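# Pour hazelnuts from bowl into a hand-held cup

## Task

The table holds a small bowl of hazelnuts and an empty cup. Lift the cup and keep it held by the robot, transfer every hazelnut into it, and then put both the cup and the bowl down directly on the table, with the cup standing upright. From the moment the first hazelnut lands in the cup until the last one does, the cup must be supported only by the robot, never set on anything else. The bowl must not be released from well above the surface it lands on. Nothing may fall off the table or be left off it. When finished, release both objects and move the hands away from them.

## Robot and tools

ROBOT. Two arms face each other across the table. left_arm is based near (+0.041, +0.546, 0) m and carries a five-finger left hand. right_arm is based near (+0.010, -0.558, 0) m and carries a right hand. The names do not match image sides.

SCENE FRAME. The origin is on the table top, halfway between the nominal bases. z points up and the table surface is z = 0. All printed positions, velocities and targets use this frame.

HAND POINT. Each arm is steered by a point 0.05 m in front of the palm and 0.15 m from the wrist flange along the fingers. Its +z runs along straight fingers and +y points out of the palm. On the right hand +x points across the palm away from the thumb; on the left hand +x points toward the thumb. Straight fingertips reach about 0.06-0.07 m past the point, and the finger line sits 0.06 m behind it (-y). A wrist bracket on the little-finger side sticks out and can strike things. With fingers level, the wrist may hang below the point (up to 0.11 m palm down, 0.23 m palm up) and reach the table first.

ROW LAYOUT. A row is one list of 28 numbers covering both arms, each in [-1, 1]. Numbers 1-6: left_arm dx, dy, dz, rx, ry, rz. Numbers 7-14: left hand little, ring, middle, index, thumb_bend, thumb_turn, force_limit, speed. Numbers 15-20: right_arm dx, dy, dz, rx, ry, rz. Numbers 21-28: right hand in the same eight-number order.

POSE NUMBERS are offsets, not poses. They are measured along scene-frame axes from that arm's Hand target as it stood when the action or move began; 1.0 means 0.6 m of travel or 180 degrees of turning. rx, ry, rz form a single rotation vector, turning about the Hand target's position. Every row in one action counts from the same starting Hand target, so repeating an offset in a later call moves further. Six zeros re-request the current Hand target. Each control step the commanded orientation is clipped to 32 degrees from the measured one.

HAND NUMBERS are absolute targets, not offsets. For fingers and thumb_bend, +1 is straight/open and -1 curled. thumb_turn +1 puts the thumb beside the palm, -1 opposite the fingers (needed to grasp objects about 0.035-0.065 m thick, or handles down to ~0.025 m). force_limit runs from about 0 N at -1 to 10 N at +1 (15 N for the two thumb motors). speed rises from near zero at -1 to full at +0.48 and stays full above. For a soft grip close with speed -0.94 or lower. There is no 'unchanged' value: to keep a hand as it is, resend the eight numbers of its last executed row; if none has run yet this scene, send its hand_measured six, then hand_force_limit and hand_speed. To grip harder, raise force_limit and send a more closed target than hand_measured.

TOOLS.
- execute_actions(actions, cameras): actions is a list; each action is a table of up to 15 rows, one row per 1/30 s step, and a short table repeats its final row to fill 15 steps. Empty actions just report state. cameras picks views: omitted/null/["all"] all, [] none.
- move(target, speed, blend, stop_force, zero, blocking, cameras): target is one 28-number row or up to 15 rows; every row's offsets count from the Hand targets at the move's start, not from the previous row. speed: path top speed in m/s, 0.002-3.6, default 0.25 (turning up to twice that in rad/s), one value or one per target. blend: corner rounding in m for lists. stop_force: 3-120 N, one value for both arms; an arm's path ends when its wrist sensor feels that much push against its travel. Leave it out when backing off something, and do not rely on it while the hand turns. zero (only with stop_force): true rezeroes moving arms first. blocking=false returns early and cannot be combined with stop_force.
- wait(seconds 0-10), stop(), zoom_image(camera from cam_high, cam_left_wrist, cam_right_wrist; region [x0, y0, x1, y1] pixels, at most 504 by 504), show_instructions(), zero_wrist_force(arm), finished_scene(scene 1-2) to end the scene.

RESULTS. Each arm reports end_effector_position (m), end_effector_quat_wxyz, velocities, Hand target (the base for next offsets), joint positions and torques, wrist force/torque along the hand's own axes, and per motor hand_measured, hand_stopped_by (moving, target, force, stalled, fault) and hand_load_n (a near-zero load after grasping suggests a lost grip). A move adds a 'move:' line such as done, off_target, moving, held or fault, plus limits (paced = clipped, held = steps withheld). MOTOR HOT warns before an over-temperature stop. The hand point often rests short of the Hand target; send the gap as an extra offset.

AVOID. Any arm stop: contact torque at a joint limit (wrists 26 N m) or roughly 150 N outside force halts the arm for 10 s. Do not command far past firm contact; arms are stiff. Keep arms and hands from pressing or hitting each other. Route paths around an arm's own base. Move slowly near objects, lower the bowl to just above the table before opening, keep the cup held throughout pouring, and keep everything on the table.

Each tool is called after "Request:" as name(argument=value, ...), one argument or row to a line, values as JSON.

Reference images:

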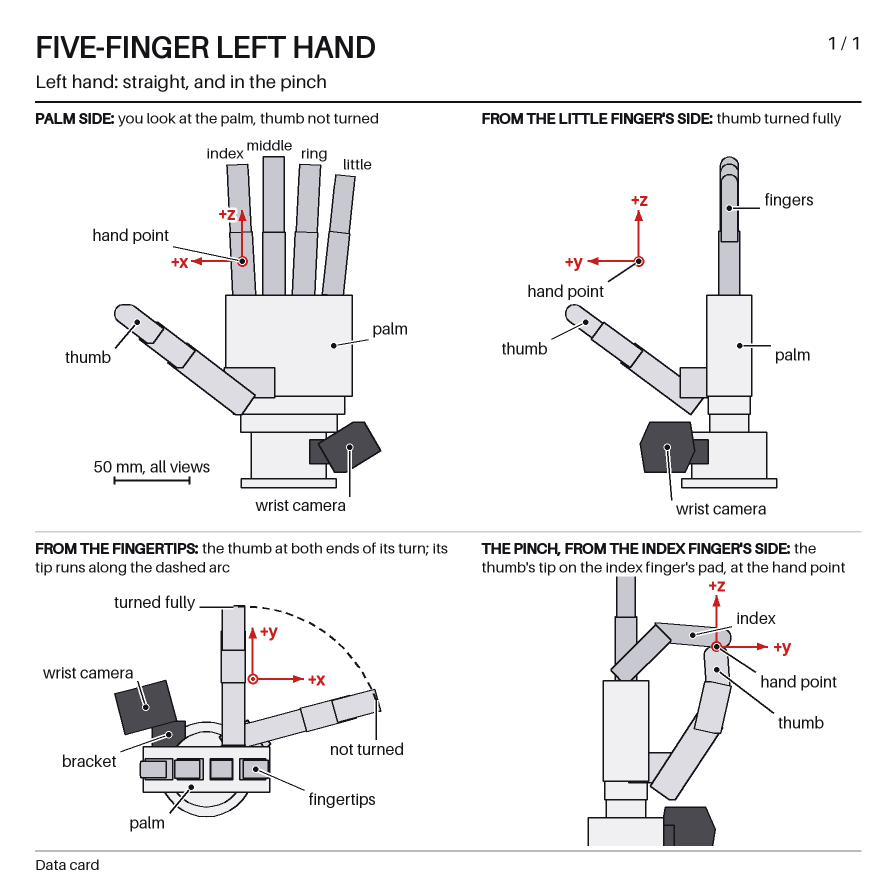

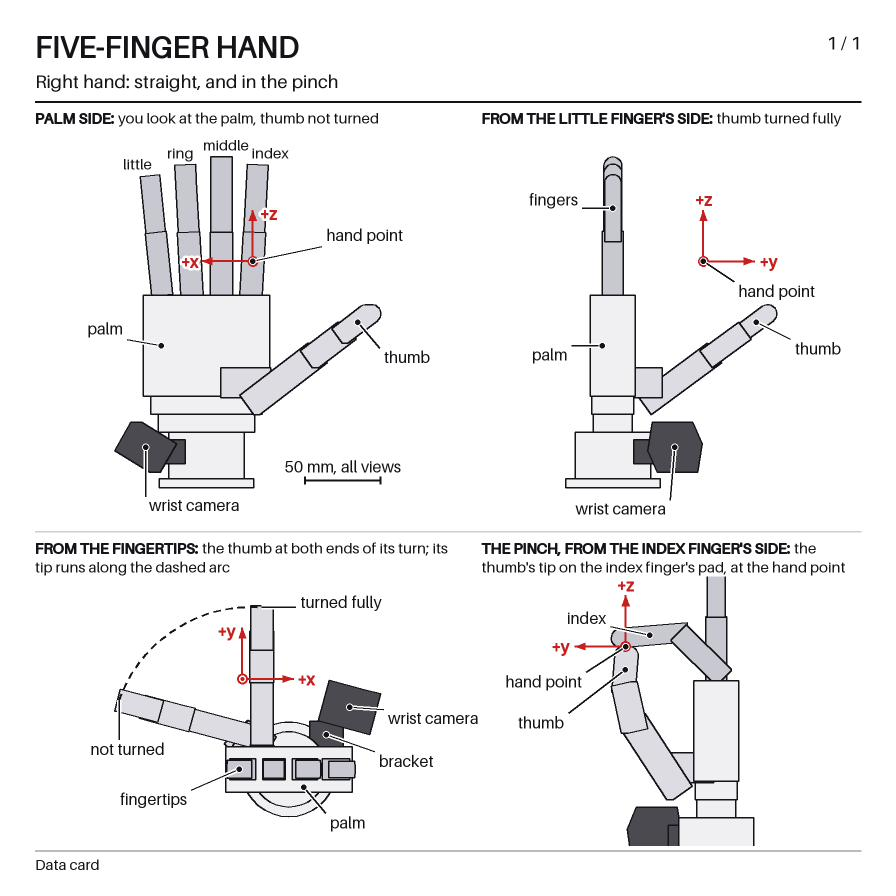

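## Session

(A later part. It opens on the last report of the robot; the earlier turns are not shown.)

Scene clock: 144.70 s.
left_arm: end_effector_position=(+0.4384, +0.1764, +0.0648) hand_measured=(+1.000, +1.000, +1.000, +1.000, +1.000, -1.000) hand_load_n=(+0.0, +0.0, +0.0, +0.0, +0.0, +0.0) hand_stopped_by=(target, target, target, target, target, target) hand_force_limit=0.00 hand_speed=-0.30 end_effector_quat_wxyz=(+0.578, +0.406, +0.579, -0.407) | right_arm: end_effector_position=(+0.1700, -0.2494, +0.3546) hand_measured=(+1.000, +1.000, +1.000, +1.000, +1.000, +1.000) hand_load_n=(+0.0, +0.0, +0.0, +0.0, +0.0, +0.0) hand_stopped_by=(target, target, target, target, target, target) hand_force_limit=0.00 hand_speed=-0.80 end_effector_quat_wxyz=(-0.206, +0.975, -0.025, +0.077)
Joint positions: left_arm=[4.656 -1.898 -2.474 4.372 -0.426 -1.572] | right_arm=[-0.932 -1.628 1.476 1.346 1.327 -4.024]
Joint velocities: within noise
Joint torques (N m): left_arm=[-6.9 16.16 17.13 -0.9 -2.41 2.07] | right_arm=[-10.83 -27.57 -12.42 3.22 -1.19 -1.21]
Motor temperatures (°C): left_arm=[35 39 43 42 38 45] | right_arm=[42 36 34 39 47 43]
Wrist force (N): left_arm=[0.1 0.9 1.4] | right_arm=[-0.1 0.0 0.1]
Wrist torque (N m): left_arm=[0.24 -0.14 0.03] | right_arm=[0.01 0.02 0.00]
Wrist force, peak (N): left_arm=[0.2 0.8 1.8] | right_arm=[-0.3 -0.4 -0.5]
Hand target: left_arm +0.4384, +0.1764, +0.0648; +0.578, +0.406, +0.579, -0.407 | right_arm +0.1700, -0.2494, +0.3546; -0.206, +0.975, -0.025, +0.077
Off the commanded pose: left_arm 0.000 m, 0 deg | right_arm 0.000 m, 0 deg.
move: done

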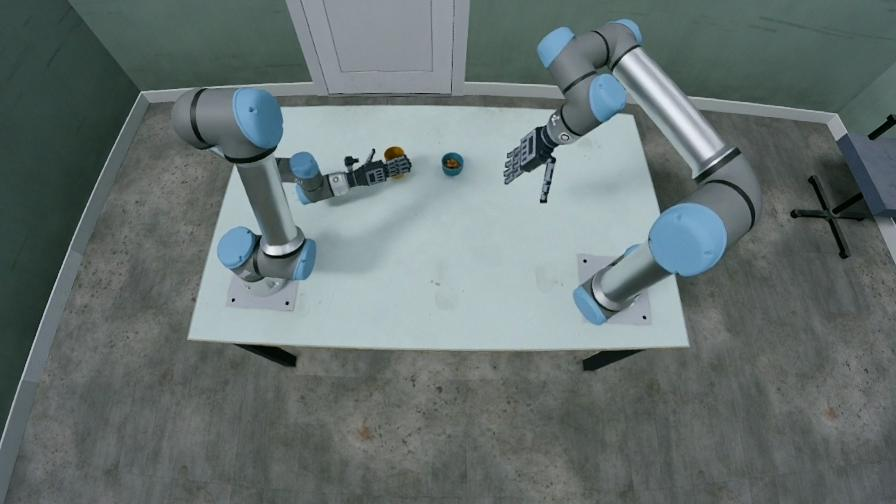

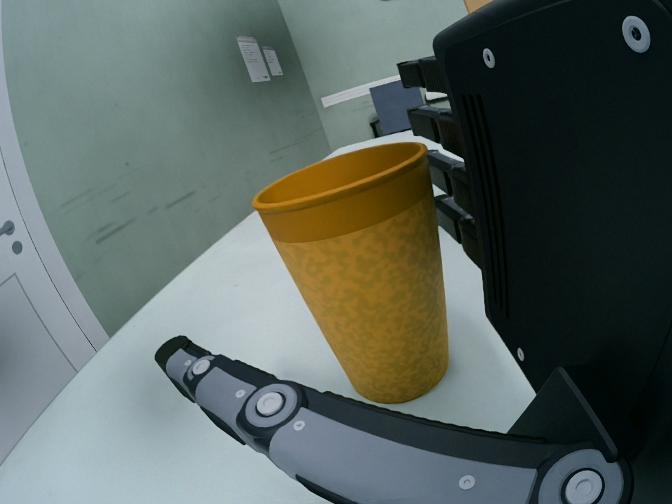

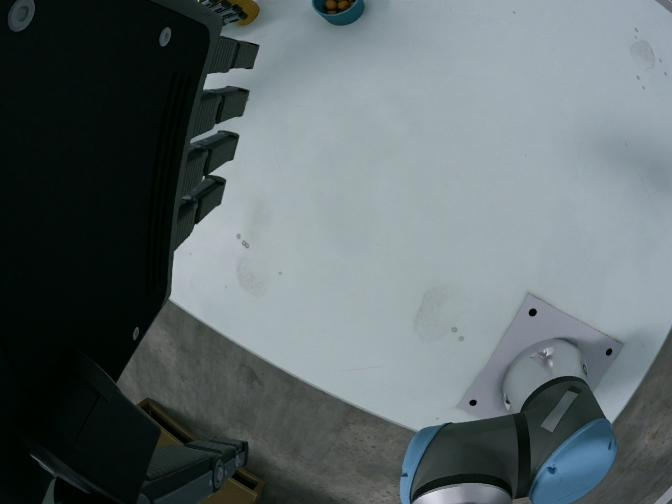

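Request:
move(
  target=[0.0142,-0.039,0,0,0,0,1,1,1,1,1,-1,0,-0.3,0,0,0,0,0,0,1,1,1,1,1,1,0,-0.8],
  stop_force=3,
  speed=0.04,
)

Request:
zoom_image(
  camera="cam_high",
  region=[330, 120, 450, 210],
)

Scene clock: 156.93 s.
left_arm: end_effector_position=(+0.4469, +0.1530, +0.0648) hand_measured=(+1.000, +1.000, +1.000, +1.000, +1.000, -1.000) hand_load_n=(+0.0, +0.0, +0.0, +0.0, +0.0, +0.0) hand_stopped_by=(target, target, target, target, target, target) hand_force_limit=0.00 hand_speed=-0.30 end_effector_quat_wxyz=(+0.578, +0.406, +0.579, -0.407) | right_arm: end_effector_position=(+0.1700, -0.2494, +0.3546) hand_measured=(+1.000, +1.000, +1.000, +1.000, +1.000, +1.000) hand_load_n=(+0.0, +0.0, +0.0, +0.0, +0.0, +0.0) hand_stopped_by=(target, target, target, target, target, target) hand_force_limit=0.00 hand_speed=-0.80 end_effector_quat_wxyz=(-0.206, +0.975, -0.025, +0.077)
Joint positions: left_arm=[4.576 -1.926 -2.417 4.342 -0.506 -1.572] | right_arm=[-0.932 -1.628 1.476 1.346 1.327 -4.024]
Joint velocities: within noise
Joint torques (N m): left_arm=[-6.67 18.08 17.24 -0.63 -2.42 2.03] | right_arm=[-10.38 -27.21 -12.95 3.25 -0.98 -1.28]
Motor temperatures (°C): left_arm=[35 39 43 42 38 45] | right_arm=[42 36 34 39 47 42]
Wrist force (N): left_arm=[0.0 1.1 1.5] | right_arm=[0.0 0.0 0.1]
Wrist torque (N m): left_arm=[0.28 -0.14 0.02] | right_arm=[0.02 0.00 0.01]
Wrist force, peak (N): left_arm=[0.0 1.0 1.7] | right_arm=[-0.4 -0.4 -0.3]
Hand target: left_arm +0.4469, +0.1530, +0.0648; +0.578, +0.406, +0.579, -0.407 | right_arm +0.1700, -0.2494, +0.3546; -0.206, +0.975, -0.025, +0.077
Off the commanded pose: left_arm 0.000 m, 0 deg | right_arm 0.000 m, 0 deg.
move: done

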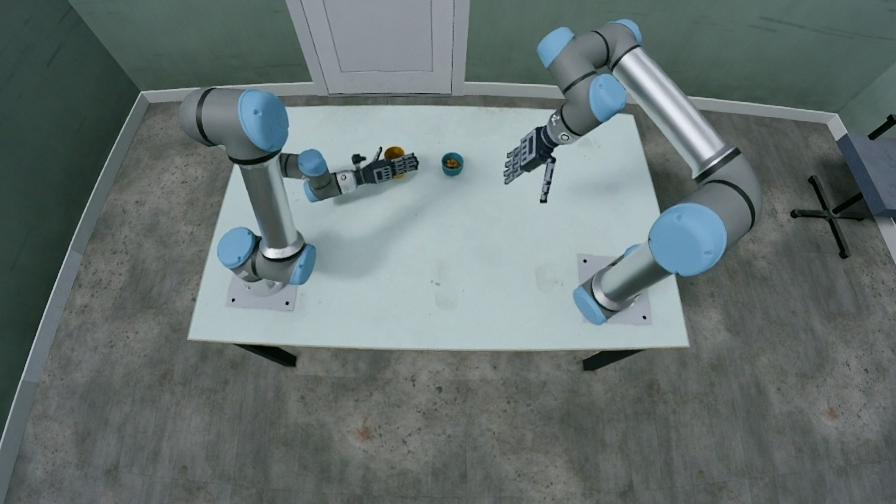

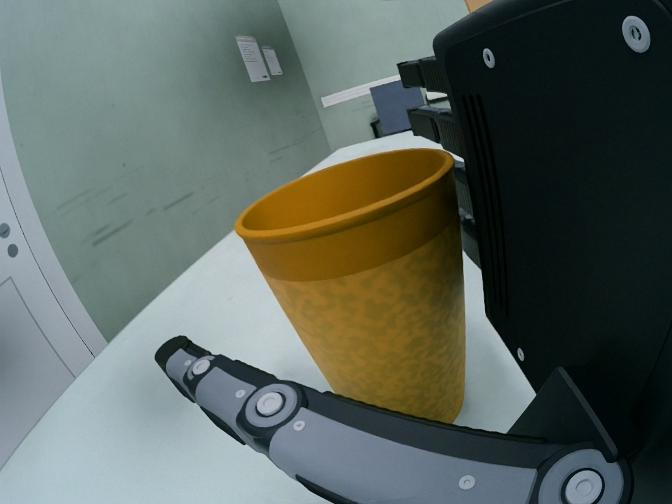

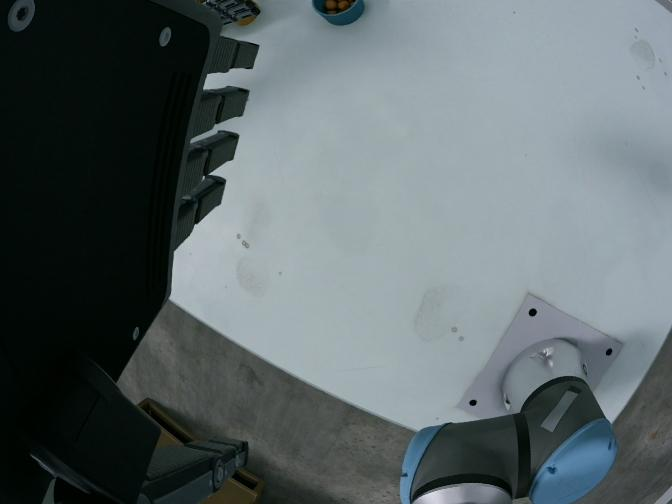

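Scaled by 4.200 from the camera's 896x504 image, which has a finer 1280x720 frame.

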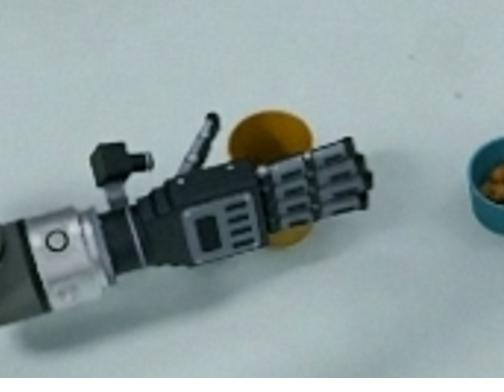

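Request:
move(
  target=[0,0,0,0,0,0,1,1,-0.5,-0.5,-0.6,-1,-0.6,-0.92,0,0,0,0,0,0,1,1,1,1,1,1,0,-0.8],
)

Request:
wait(
  seconds=8,
)

Request:
zoom_image(
  camera="cam_high",
  region=[330, 120, 450, 210],
)

Scene clock: 167.67 s.
left_arm: end_effector_position=(+0.4469, +0.1530, +0.0648) hand_measured=(+1.000, +1.000, +0.260, +0.222, +0.618, -1.000) hand_load_n=(+0.0, +0.0, +1.0, +2.0, +4.0, +0.5) hand_stopped_by=(target, target, force, force, force, target) hand_force_limit=-0.60 hand_speed=-0.92 end_effector_quat_wxyz=(+0.578, +0.406, +0.579, -0.407) | right_arm: end_effector_position=(+0.1700, -0.2494, +0.3546) hand_measured=(+1.000, +1.000, +1.000, +1.000, +1.000, +1.000) hand_load_n=(+0.0, +0.0, +0.0, +0.0, +0.0, +0.0) hand_stopped_by=(target, target, target, target, target, target) hand_force_limit=0.00 hand_speed=-0.80 end_effector_quat_wxyz=(-0.206, +0.975, -0.025, +0.077)
Joint positions: left_arm=[4.576 -1.926 -2.417 4.342 -0.506 -1.572] | right_arm=[-0.932 -1.628 1.476 1.346 1.327 -4.024]
Joint velocities: within noise
Joint torques (N m): left_arm=[-6.48 18.85 11.23 -0.39 -2.22 2.07] | right_arm=[-9.92 -27.47 -13.84 3.1 -1.03 -1.32]
Motor temperatures (°C): left_arm=[35 39 43 42 38 45] | right_arm=[42 36 34 39 47 42]
Wrist force (N): left_arm=[0.2 0.9 1.4] | right_arm=[0.0 -0.2 -0.1]
Wrist torque (N m): left_arm=[0.24 -0.14 0.03] | right_arm=[0.00 0.00 0.01]
Wrist force, peak (N): left_arm=[-0.8 1.0 1.8] | right_arm=[-0.3 -0.4 -0.5]
Hand target: left_arm +0.4469, +0.1530, +0.0648; +0.578, +0.406, +0.579, -0.407 | right_arm +0.1700, -0.2494, +0.3546; -0.206, +0.975, -0.025, +0.077
Off the commanded pose: left_arm 0.000 m, 0 deg | right_arm 0.000 m, 0 deg.
move: done

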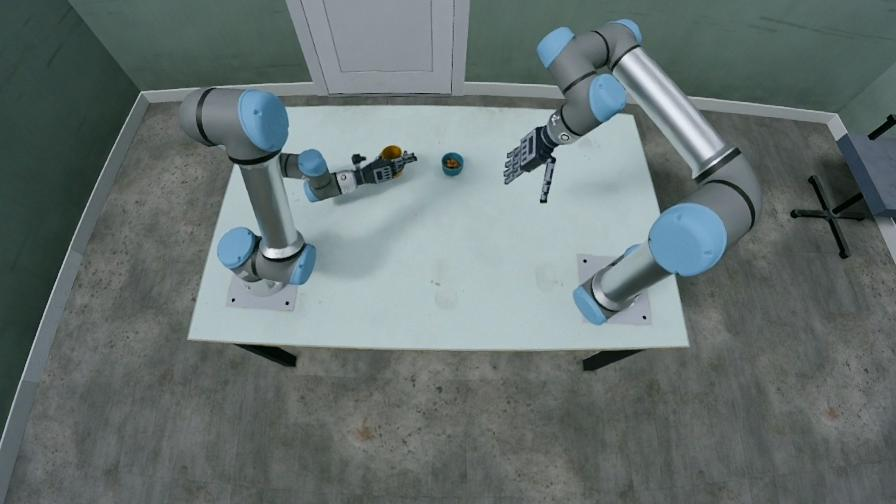

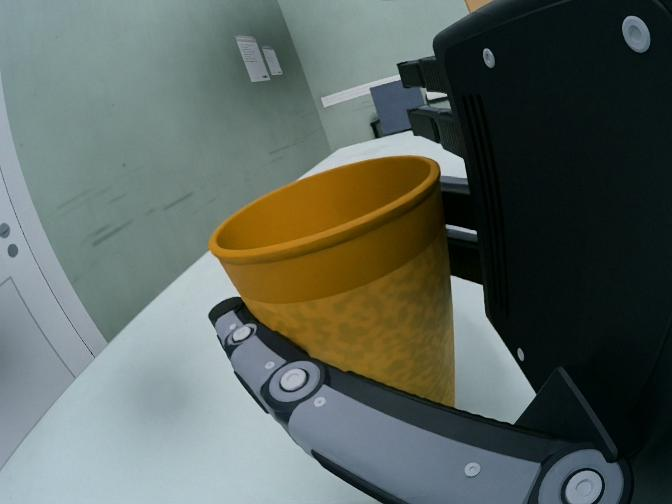

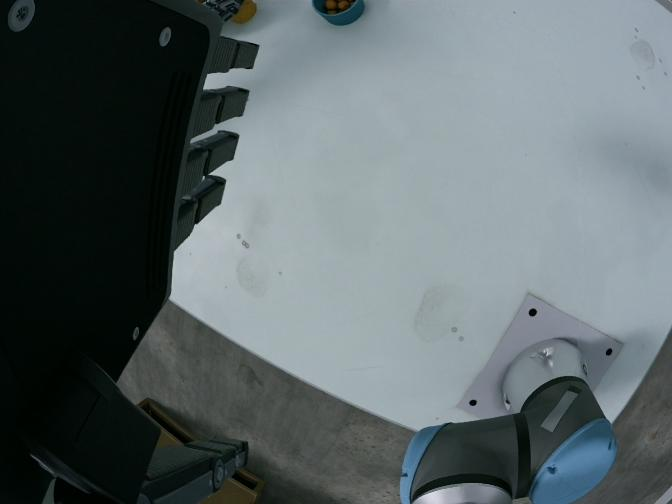

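Scene clock: 175.67 s.
left_arm: end_effector_position=(+0.4469, +0.1530, +0.0648) hand_measured=(+1.000, +1.000, +0.260, +0.222, +0.618, -1.000) hand_load_n=(+0.0, +0.0, +1.0, +2.0, +4.0, +0.5) hand_stopped_by=(target, target, force, force, force, target) hand_force_limit=-0.60 hand_speed=-0.92 end_effector_quat_wxyz=(+0.578, +0.406, +0.579, -0.407) | right_arm: end_effector_position=(+0.1700, -0.2494, +0.3546) hand_measured=(+1.000, +1.000, +1.000, +1.000, +1.000, +1.000) hand_load_n=(+0.0, +0.0, +0.0, +0.0, +0.0, +0.0) hand_stopped_by=(target, target, target, target, target, target) hand_force_limit=0.00 hand_speed=-0.80 end_effector_quat_wxyz=(-0.206, +0.975, -0.025, +0.077)
Joint positions: left_arm=[4.576 -1.926 -2.417 4.342 -0.506 -1.572] | right_arm=[-0.932 -1.628 1.476 1.346 1.327 -4.024]
Joint velocities: within noise
Joint torques (N m): left_arm=[-5.5 19.53 3.96 0.16 -2.15 1.74] | right_arm=[-9.25 -26.75 -15.35 3.15 -0.8 -1.17]
Motor temperatures (°C): left_arm=[35 39 43 41 38 45] | right_arm=[42 36 34 39 47 42]
Wrist force (N): left_arm=[0.2 0.9 1.2] | right_arm=[0.0 0.1 -0.1]
Wrist torque (N m): left_arm=[0.26 -0.15 0.04] | right_arm=[0.06 0.00 0.01]
Wrist force, peak (N): left_arm=[0.1 1.1 1.6] | right_arm=[-0.2 -0.3 -0.6]
Hand target: left_arm +0.4469, +0.1530, +0.0648; +0.578, +0.406, +0.579, -0.407 | right_arm +0.1700, -0.2494, +0.3546; -0.206, +0.975, -0.025, +0.077
Off the commanded pose: left_arm 0.000 m, 0 deg | right_arm 0.000 m, 0 deg.
wait: 8.00 s; at rest by 0.17 s

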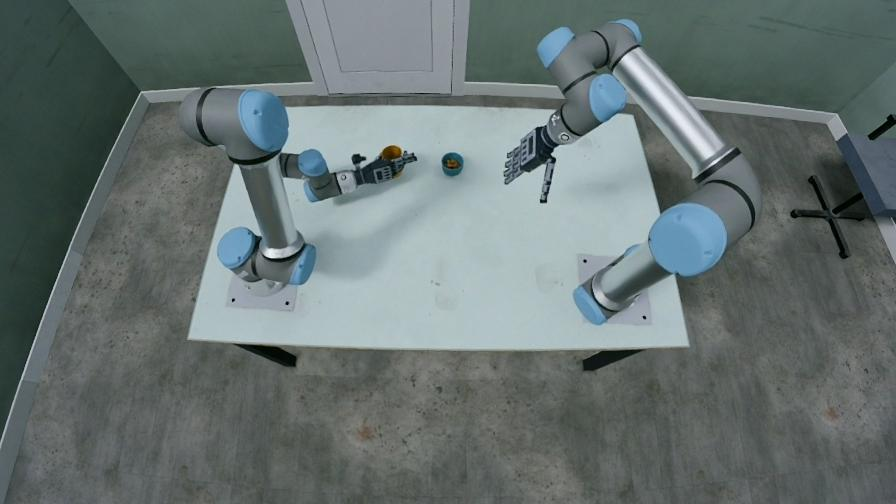

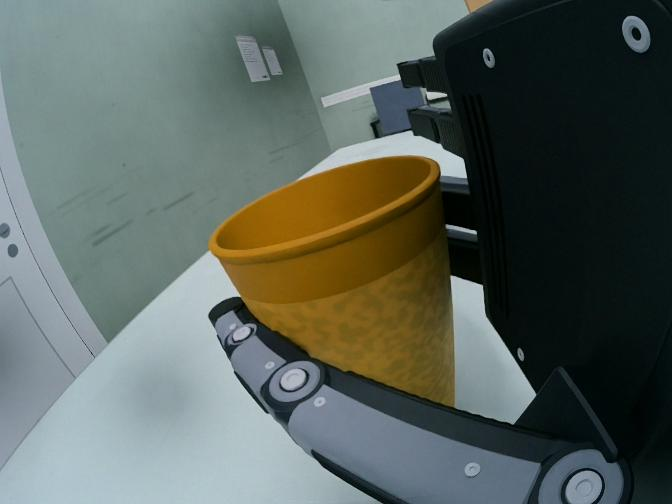

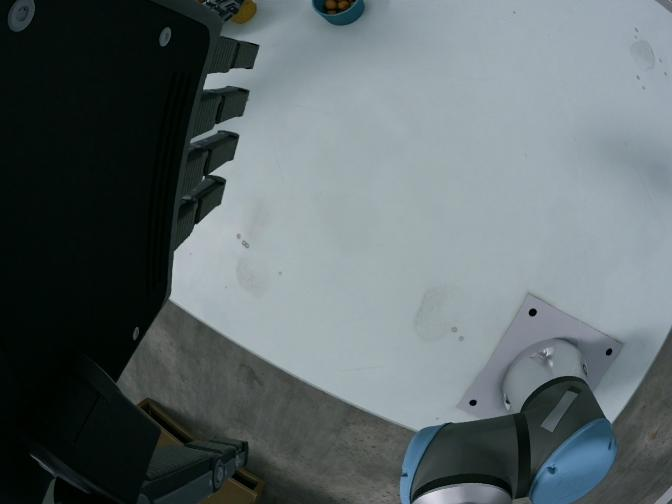

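Scaled by 4.200 from the camera's 896x504 image, which has a finer 1280x720 frame.

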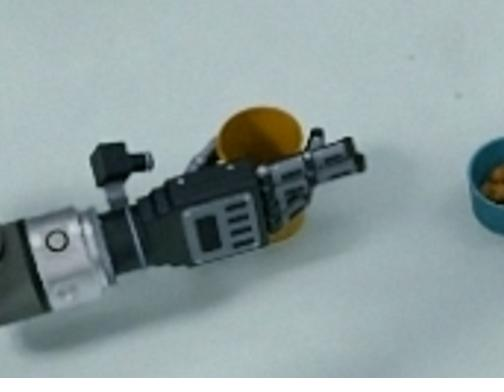

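Request:
move(
  target=[0,0,0,0,0,0,1,1,-0.6,-0.6,-0.7,-1,-0.3,-0.94,0,0,0,0,0,0,1,1,1,1,1,1,0,-0.8],
  cameras=[],
)

Request:
move(
  target=[0,0,0.05,0,0,0,1,1,-0.6,-0.6,-0.7,-1,-0.3,-0.94,0,0,0,0,0,0,1,1,1,1,1,1,0,-0.8],
  speed=0.05,
)

Scene clock: 180.50 s.
left_arm: end_effector_position=(+0.4469, +0.1530, +0.0648) hand_measured=(+1.000, +1.000, +0.240, +0.212, +0.616, -1.000) hand_load_n=(+0.0, +0.0, +4.0, +2.0, +7.5, +0.5) hand_stopped_by=(target, target, force, force, force, target) hand_force_limit=-0.30 hand_speed=-0.94 end_effector_quat_wxyz=(+0.578, +0.406, +0.579, -0.407) | right_arm: end_effector_position=(+0.1700, -0.2494, +0.3546) hand_measured=(+1.000, +1.000, +1.000, +1.000, +1.000, +1.000) hand_load_n=(+0.0, +0.0, +0.0, +0.0, +0.0, +0.0) hand_stopped_by=(target, target, target, target, target, target) hand_force_limit=0.00 hand_speed=-0.80 end_effector_quat_wxyz=(-0.206, +0.975, -0.025, +0.077)
Joint positions: left_arm=[4.576 -1.926 -2.417 4.342 -0.506 -1.572] | right_arm=[-0.932 -1.628 1.476 1.346 1.327 -4.024]
Joint velocities: within noise
Joint torques (N m): left_arm=[-5.17 19.64 0.67 0.24 -2.05 1.64] | right_arm=[-9.25 -26.53 -15.95 3.06 -0.71 -1.21]
Motor temperatures (°C): left_arm=[35 39 43 41 38 45] | right_arm=[42 36 34 39 47 42]
Wrist force (N): left_arm=[-1.4 0.5 1.6] | right_arm=[-0.2 0.0 -0.2]
Wrist torque (N m): left_arm=[0.27 -0.17 0.04] | right_arm=[0.04 0.04 -0.01]
Wrist force, peak (N): left_arm=[-1.7 0.6 1.7] | right_arm=[-0.2 0.4 -0.5]
Hand target: left_arm +0.4469, +0.1530, +0.0648; +0.578, +0.406, +0.579, -0.407 | right_arm +0.1700, -0.2494, +0.3546; -0.206, +0.975, -0.025, +0.077
Off the commanded pose: left_arm 0.000 m, 0 deg | right_arm 0.000 m, 0 deg.
move: done
No camera images: "cameras" was empty.

Scene clock: 181.67 s.
left_arm: end_effector_position=(+0.4469, +0.1530, +0.0947) hand_measured=(+1.000, +1.000, +0.240, +0.212, +0.616, -1.000) hand_load_n=(+0.0, +0.0, +4.0, +2.0, +7.5, +1.5) hand_stopped_by=(target, target, force, force, force, target) hand_force_limit=-0.30 hand_speed=-0.94 end_effector_quat_wxyz=(+0.578, +0.406, +0.579, -0.407) | right_arm: end_effector_position=(+0.1700, -0.2494, +0.3546) hand_measured=(+1.000, +1.000, +1.000, +1.000, +1.000, +1.000) hand_load_n=(+0.0, +0.0, +0.0, +0.0, +0.0, +0.0) hand_stopped_by=(target, target, target, target, target, target) hand_force_limit=0.00 hand_speed=-0.80 end_effector_quat_wxyz=(-0.206, +0.975, -0.025, +0.077)
Joint positions: left_arm=[4.576 -1.83 -2.404 4.234 -0.506 -1.572] | right_arm=[-0.932 -1.628 1.476 1.346 1.327 -4.024]
Joint velocities: within noise
Joint torques (N m): left_arm=[5.07 27.95 20.29 -0.72 2.13 2.2] | right_arm=[-9.27 -26.16 -16.47 3.11 -0.76 -1.24]
Motor temperatures (°C): left_arm=[35 39 43 41 38 45] | right_arm=[42 36 34 39 47 42]
Wrist force (N): left_arm=[0.5 1.0 1.5] | right_arm=[0.0 -0.1 -0.3]
Wrist torque (N m): left_arm=[0.26 -0.14 0.02] | right_arm=[0.03 0.00 0.01]
Wrist force, peak (N): left_arm=[-1.0 0.4 1.7] | right_arm=[-0.1 -0.5 0.1]
Hand target: left_arm +0.4469, +0.1530, +0.0948; +0.578, +0.406, +0.579, -0.407 | right_arm +0.1700, -0.2494, +0.3546; -0.206, +0.975, -0.025, +0.077
Off the commanded pose: left_arm 0.000 m, 0 deg | right_arm 0.000 m, 0 deg.
move: done

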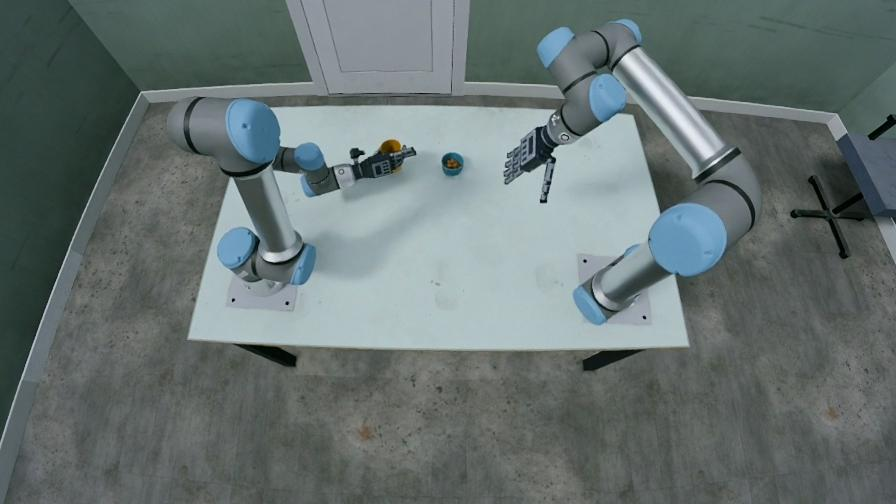

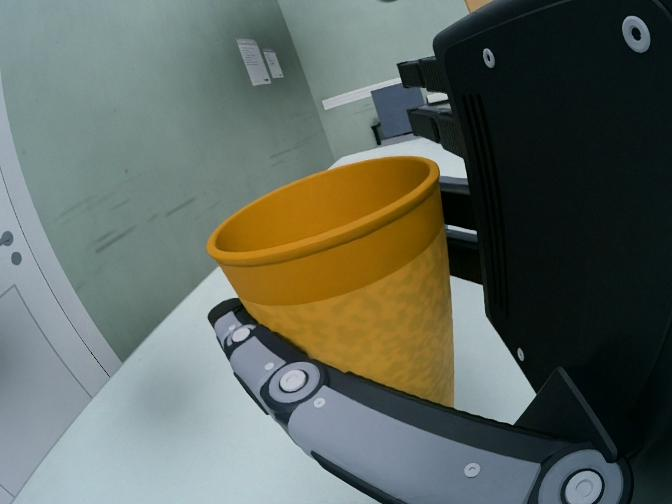

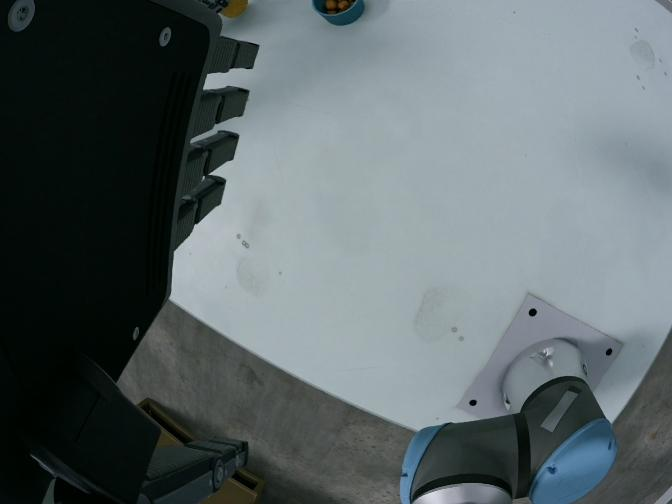

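Request:
move(
  target=[-0.1,0.22,0.33,0,0,0,1,1,-0.6,-0.6,-0.7,-1,-0.3,-0.94,0,0,0,0,0,0,1,1,1,1,1,1,0,-0.8],
  speed=0.15,
  cameras=[],
)

Request:
move(
  target=[0,0,0,0,0,0,1,1,-0.6,-0.6,-0.7,-1,-0.3,-0.94,0.472,0.297,-0.258,0.117,0.0395,0.0337,1,1,1,1,1,-1,0,-0.3],
  speed=0.2,
)

Request:
zoom_image(
  camera="cam_high",
  region=[400, 110, 520, 200],
)

Scene clock: 255.83 s.
left_arm: end_effector_position=(+0.3870, +0.2850, +0.2929) hand_measured=(+1.000, +1.000, +0.240, +0.212, +0.616, -1.000) hand_load_n=(-0.5, +0.0, +4.0, +2.0, +7.5, +1.5) hand_stopped_by=(target, target, force, force, force, target) hand_force_limit=-0.30 hand_speed=-0.94 end_effector_quat_wxyz=(+0.577, +0.407, +0.580, -0.406) | right_arm: end_effector_position=(+0.1700, -0.2494, +0.3546) hand_measured=(+1.000, +1.000, +1.000, +1.000, +1.000, +1.000) hand_load_n=(+0.0, +0.0, +0.0, +0.0, +0.0, +0.0) hand_stopped_by=(target, target, target, target, target, target) hand_force_limit=0.00 hand_speed=-0.80 end_effector_quat_wxyz=(-0.206, +0.975, -0.025, +0.077)
Joint positions: left_arm=[5.204 -1.027 -2.377 3.435 0.121 -1.603] | right_arm=[-0.932 -1.628 1.476 1.346 1.327 -4.024]
Joint velocities: within noise
Joint torques (N m): left_arm=[8.16 -8.25 28.93 -1.62 2.52 1.83] | right_arm=[-8.85 -26.38 -16.7 2.92 -0.62 -1.16]
Motor temperatures (°C): left_arm=[34 38 43 41 38 44] | right_arm=[42 35 34 39 46 42]
Wrist force (N): left_arm=[0.6 0.6 1.2] | right_arm=[-0.2 -0.3 -0.2]
Wrist torque (N m): left_arm=[0.23 -0.18 0.02] | right_arm=[-0.01 0.03 -0.01]
Wrist force, peak (N): left_arm=[1.1 1.0 1.8] | right_arm=[-0.5 0.3 -0.4]
Hand target: left_arm +0.3869, +0.2850, +0.2928; +0.578, +0.406, +0.579, -0.407 | right_arm +0.1700, -0.2494, +0.3546; -0.206, +0.975, -0.025, +0.077
Off the commanded pose: left_arm 0.000 m, 0 deg | right_arm 0.000 m, 0 deg.
move: done
No camera images: "cameras" was empty.

Scene clock: 258.47 s.
left_arm: end_effector_position=(+0.3869, +0.2850, +0.2928) hand_measured=(+1.000, +1.000, +0.240, +0.212, +0.616, -1.000) hand_load_n=(+0.0, +0.0, +4.0, +2.0, +7.5, +2.0) hand_stopped_by=(target, target, force, force, force, target) hand_force_limit=-0.30 hand_speed=-0.94 end_effector_quat_wxyz=(+0.578, +0.406, +0.579, -0.407) | right_arm: end_effector_position=(+0.4531, -0.0713, +0.1998) hand_measured=(+1.000, +1.000, +1.000, +1.000, +1.000, -1.000) hand_load_n=(+0.0, +0.0, +0.0, +0.0, +0.0, +0.0) hand_stopped_by=(target, target, target, target, target, target) hand_force_limit=0.00 hand_speed=-0.30 end_effector_quat_wxyz=(-0.383, +0.924, +0.000, +0.001)
Joint positions: left_arm=[5.205 -1.038 -2.375 3.413 0.123 -1.571] | right_arm=[-1.111 -0.863 0.936 1.115 0.866 -4.158]
Joint velocities: within noise
Joint torques (N m): left_arm=[8.31 -8.45 27.85 -1.68 2.53 2.14] | right_arm=[8.88 -36.31 -31.36 4.16 -2.15 -1.39]
Motor temperatures (°C): left_arm=[34 38 43 41 38 44] | right_arm=[42 35 34 39 46 42]
Wrist force (N): left_arm=[0.5 0.8 1.3] | right_arm=[-0.4 0.3 -0.1]
Wrist torque (N m): left_arm=[0.26 -0.16 0.00] | right_arm=[0.08 0.04 -0.02]
Wrist force, peak (N): left_arm=[0.9 0.8 1.6] | right_arm=[-0.7 0.2 -1.2]
Hand target: left_arm +0.3869, +0.2850, +0.2928; +0.578, +0.406, +0.579, -0.407 | right_arm +0.4532, -0.0712, +0.1998; -0.383, +0.924, +0.000, +0.000
Off the commanded pose: left_arm 0.000 m, 0 deg | right_arm 0.000 m, 0 deg.
move: done

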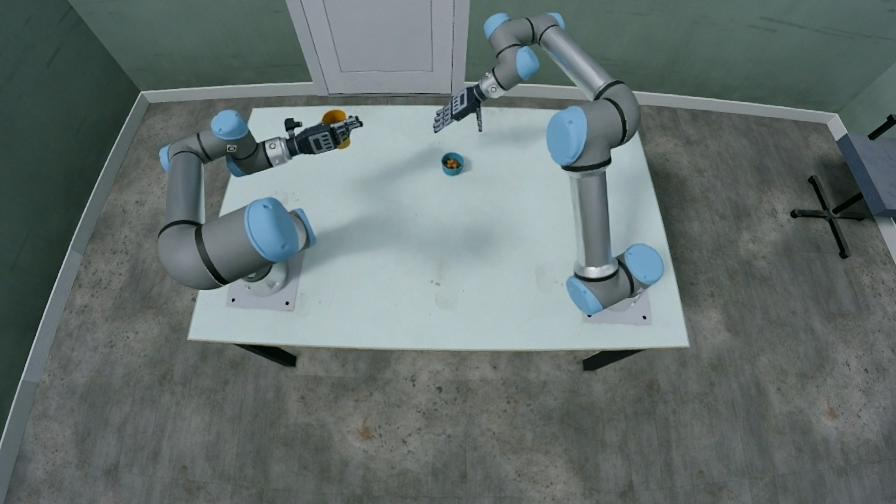

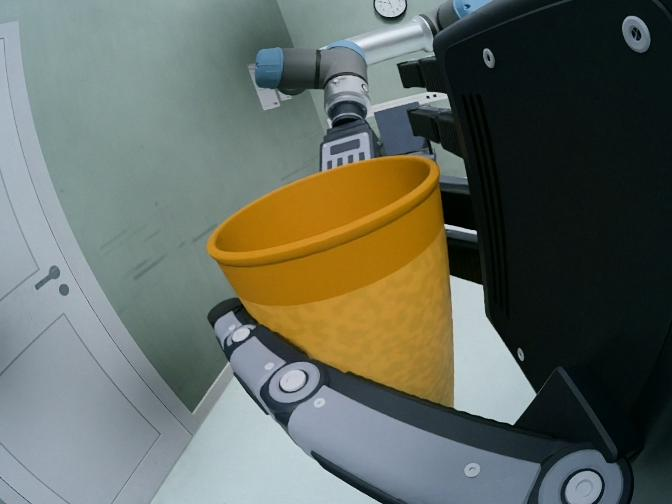

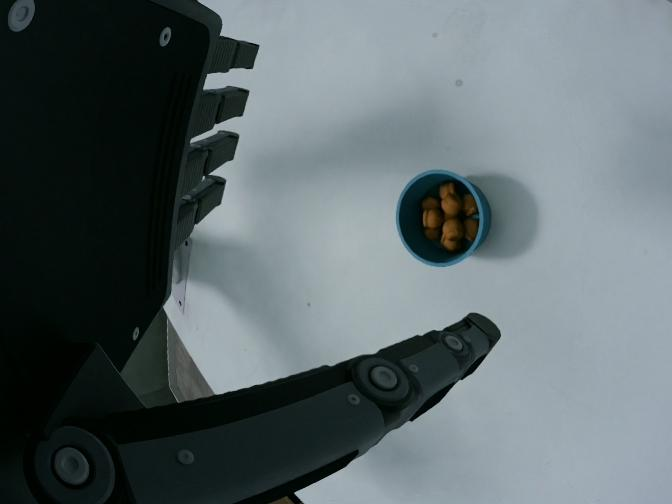

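Scaled by 4.200 from the camera's 896x504 image, which has a finer 1280x720 frame.

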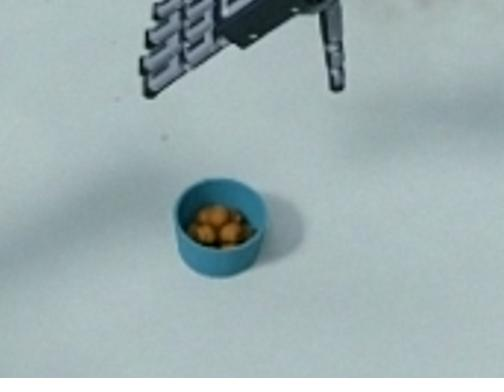

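Request:
move(
  target=[0,0,0,0,0,0,1,1,-0.6,-0.6,-0.7,-1,-0.3,-0.94,-0.022,0.023,-0.166,0,0,0,1,1,1,1,1,-1,0,-0.3],
  speed=0.1,
)

Request:
zoom_image(
  camera="cam_high",
  region=[400, 110, 520, 200],
)

Scene clock: 267.53 s.
left_arm: end_effector_position=(+0.3869, +0.2850, +0.2928) hand_measured=(+1.000, +1.000, +0.240, +0.212, +0.616, -1.000) hand_load_n=(+0.0, +0.0, +4.0, +2.0, +7.5, +1.5) hand_stopped_by=(target, target, force, force, force, target) hand_force_limit=-0.30 hand_speed=-0.94 end_effector_quat_wxyz=(+0.578, +0.406, +0.579, -0.407) | right_arm: end_effector_position=(+0.4400, -0.0574, +0.1003) hand_measured=(+1.000, +1.000, +1.000, +1.000, +1.000, -1.000) hand_load_n=(+0.0, +0.0, +0.0, +0.0, +0.0, +0.5) hand_stopped_by=(target, target, target, target, target, target) hand_force_limit=0.00 hand_speed=-0.30 end_effector_quat_wxyz=(-0.383, +0.924, +0.000, +0.000)
Joint positions: left_arm=[5.205 -1.038 -2.375 3.413 0.123 -1.571] | right_arm=[-1.08 -0.822 1.118 0.868 0.878 -4.121]
Joint velocities: within noise
Joint torques (N m): left_arm=[8.06 -7.8 27.03 -1.5 2.54 2.11] | right_arm=[8.93 -39.16 -10.33 0.71 0.47 1.81]
Motor temperatures (°C): left_arm=[34 38 43 41 38 44] | right_arm=[41 35 34 39 46 42]
Wrist force (N): left_arm=[0.4 0.6 1.3] | right_arm=[-0.3 0.0 0.1]
Wrist torque (N m): left_arm=[0.21 -0.16 0.01] | right_arm=[0.04 0.04 -0.01]
Wrist force, peak (N): left_arm=[0.9 0.7 1.6] | right_arm=[-0.5 -0.3 -0.6]
Hand target: left_arm +0.3869, +0.2850, +0.2928; +0.578, +0.406, +0.579, -0.407 | right_arm +0.4400, -0.0574, +0.1002; -0.383, +0.924, +0.000, +0.000
Off the commanded pose: left_arm 0.000 m, 0 deg | right_arm 0.000 m, 0 deg.
move: done

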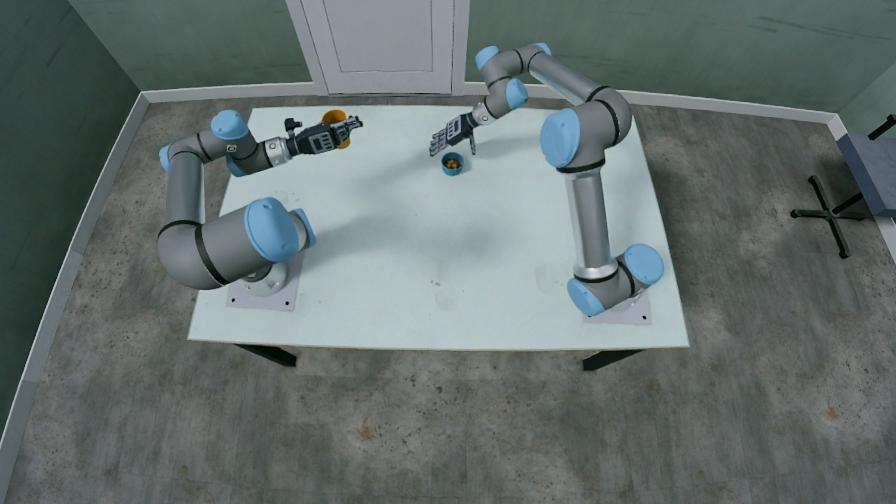

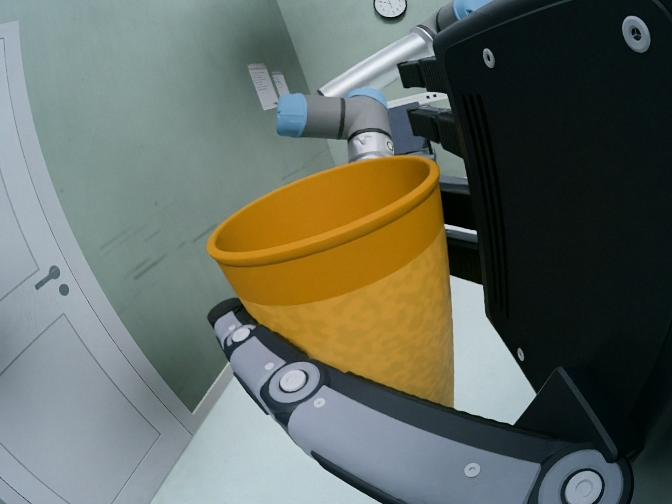

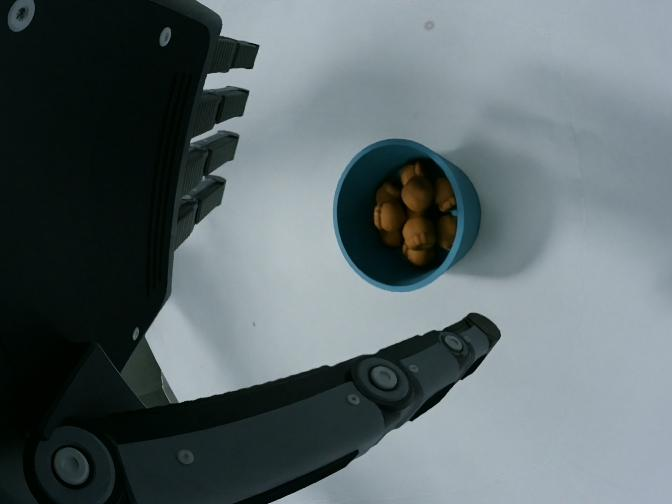

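Scaled by 4.200 from the camera's 896x504 image, which has a finer 1280x720 frame.

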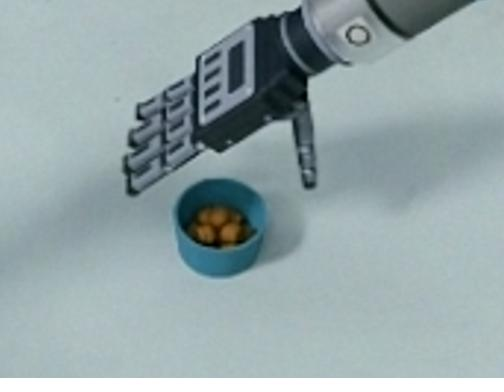

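Request:
move(
  target=[0,0,0,0,0,0,1,1,-0.6,-0.6,-0.7,-1,-0.3,-0.94,0.0,0.018,-0.07,0,0,0,1,1,1,1,1,-1,0,-0.3],
  speed=0.05,
  stop_force=3,
)

Request:
zoom_image(
  camera="cam_high",
  region=[400, 110, 520, 200],
)

Scene clock: 275.37 s.
left_arm: end_effector_position=(+0.3869, +0.2850, +0.2928) hand_measured=(+1.000, +1.000, +0.240, +0.212, +0.616, -1.000) hand_load_n=(+0.0, +0.0, +4.0, +2.0, +8.0, +1.5) hand_stopped_by=(target, target, force, force, force, target) hand_force_limit=-0.30 hand_speed=-0.94 end_effector_quat_wxyz=(+0.578, +0.406, +0.579, -0.407) | right_arm: end_effector_position=(+0.4400, -0.0466, +0.0582) hand_measured=(+1.000, +1.000, +1.000, +1.000, +1.000, -1.000) hand_load_n=(+0.0, +0.0, +0.0, +0.0, +0.0, +0.0) hand_stopped_by=(target, target, target, target, target, target) hand_force_limit=0.00 hand_speed=-0.30 end_effector_quat_wxyz=(-0.383, +0.924, +0.000, +0.000)
Joint positions: left_arm=[5.205 -1.038 -2.375 3.413 0.123 -1.571] | right_arm=[-1.063 -0.771 1.137 0.785 0.885 -4.101]
Joint velocities: within noise
Joint torques (N m): left_arm=[7.95 -7.36 27.13 -1.31 2.6 2.04] | right_arm=[9.27 -40.4 -6.54 0.68 0.42 1.74]
Motor temperatures (°C): left_arm=[34 38 43 41 38 44] | right_arm=[41 35 34 39 46 42]
Wrist force (N): left_arm=[0.4 0.6 1.2] | right_arm=[-0.1 -0.2 0.0]
Wrist torque (N m): left_arm=[0.24 -0.16 0.00] | right_arm=[0.01 0.00 0.01]
Wrist force, peak (N): left_arm=[0.9 0.8 1.6] | right_arm=[-0.5 -0.6 0.2]
Hand target: left_arm +0.3869, +0.2850, +0.2928; +0.578, +0.406, +0.579, -0.407 | right_arm +0.4400, -0.0466, +0.0582; -0.383, +0.924, +0.000, +0.000
Off the commanded pose: left_arm 0.000 m, 0 deg | right_arm 0.000 m, 0 deg.
move: done

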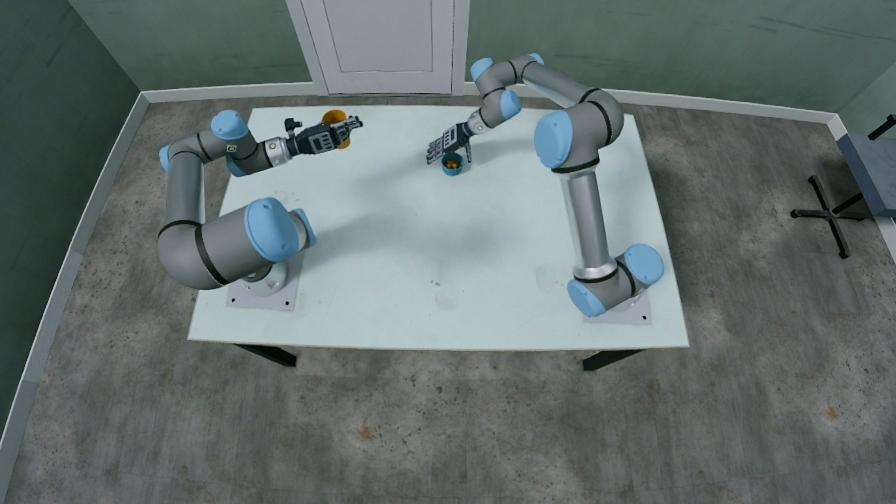

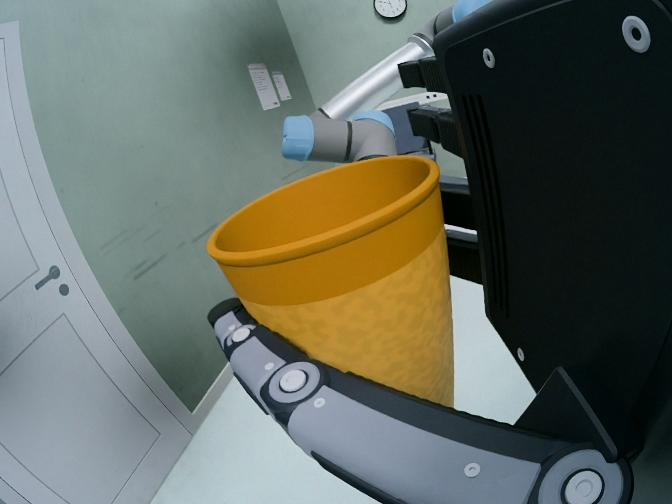

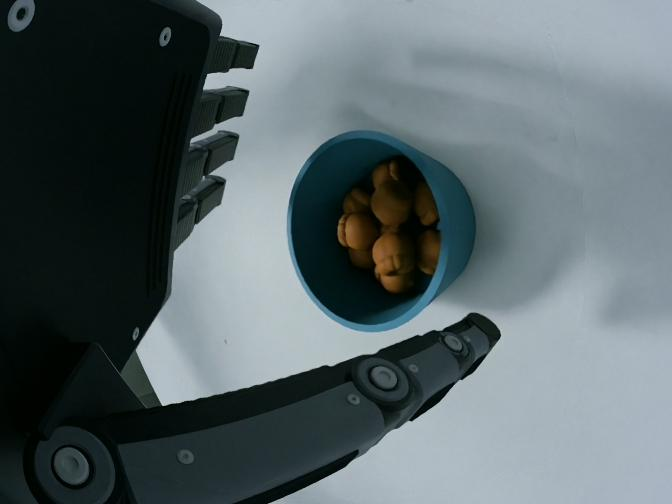

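Scaled by 4.200 from the camera's 896x504 image, which has a finer 1280x720 frame.

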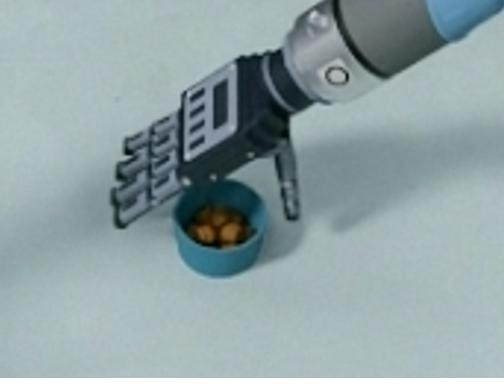

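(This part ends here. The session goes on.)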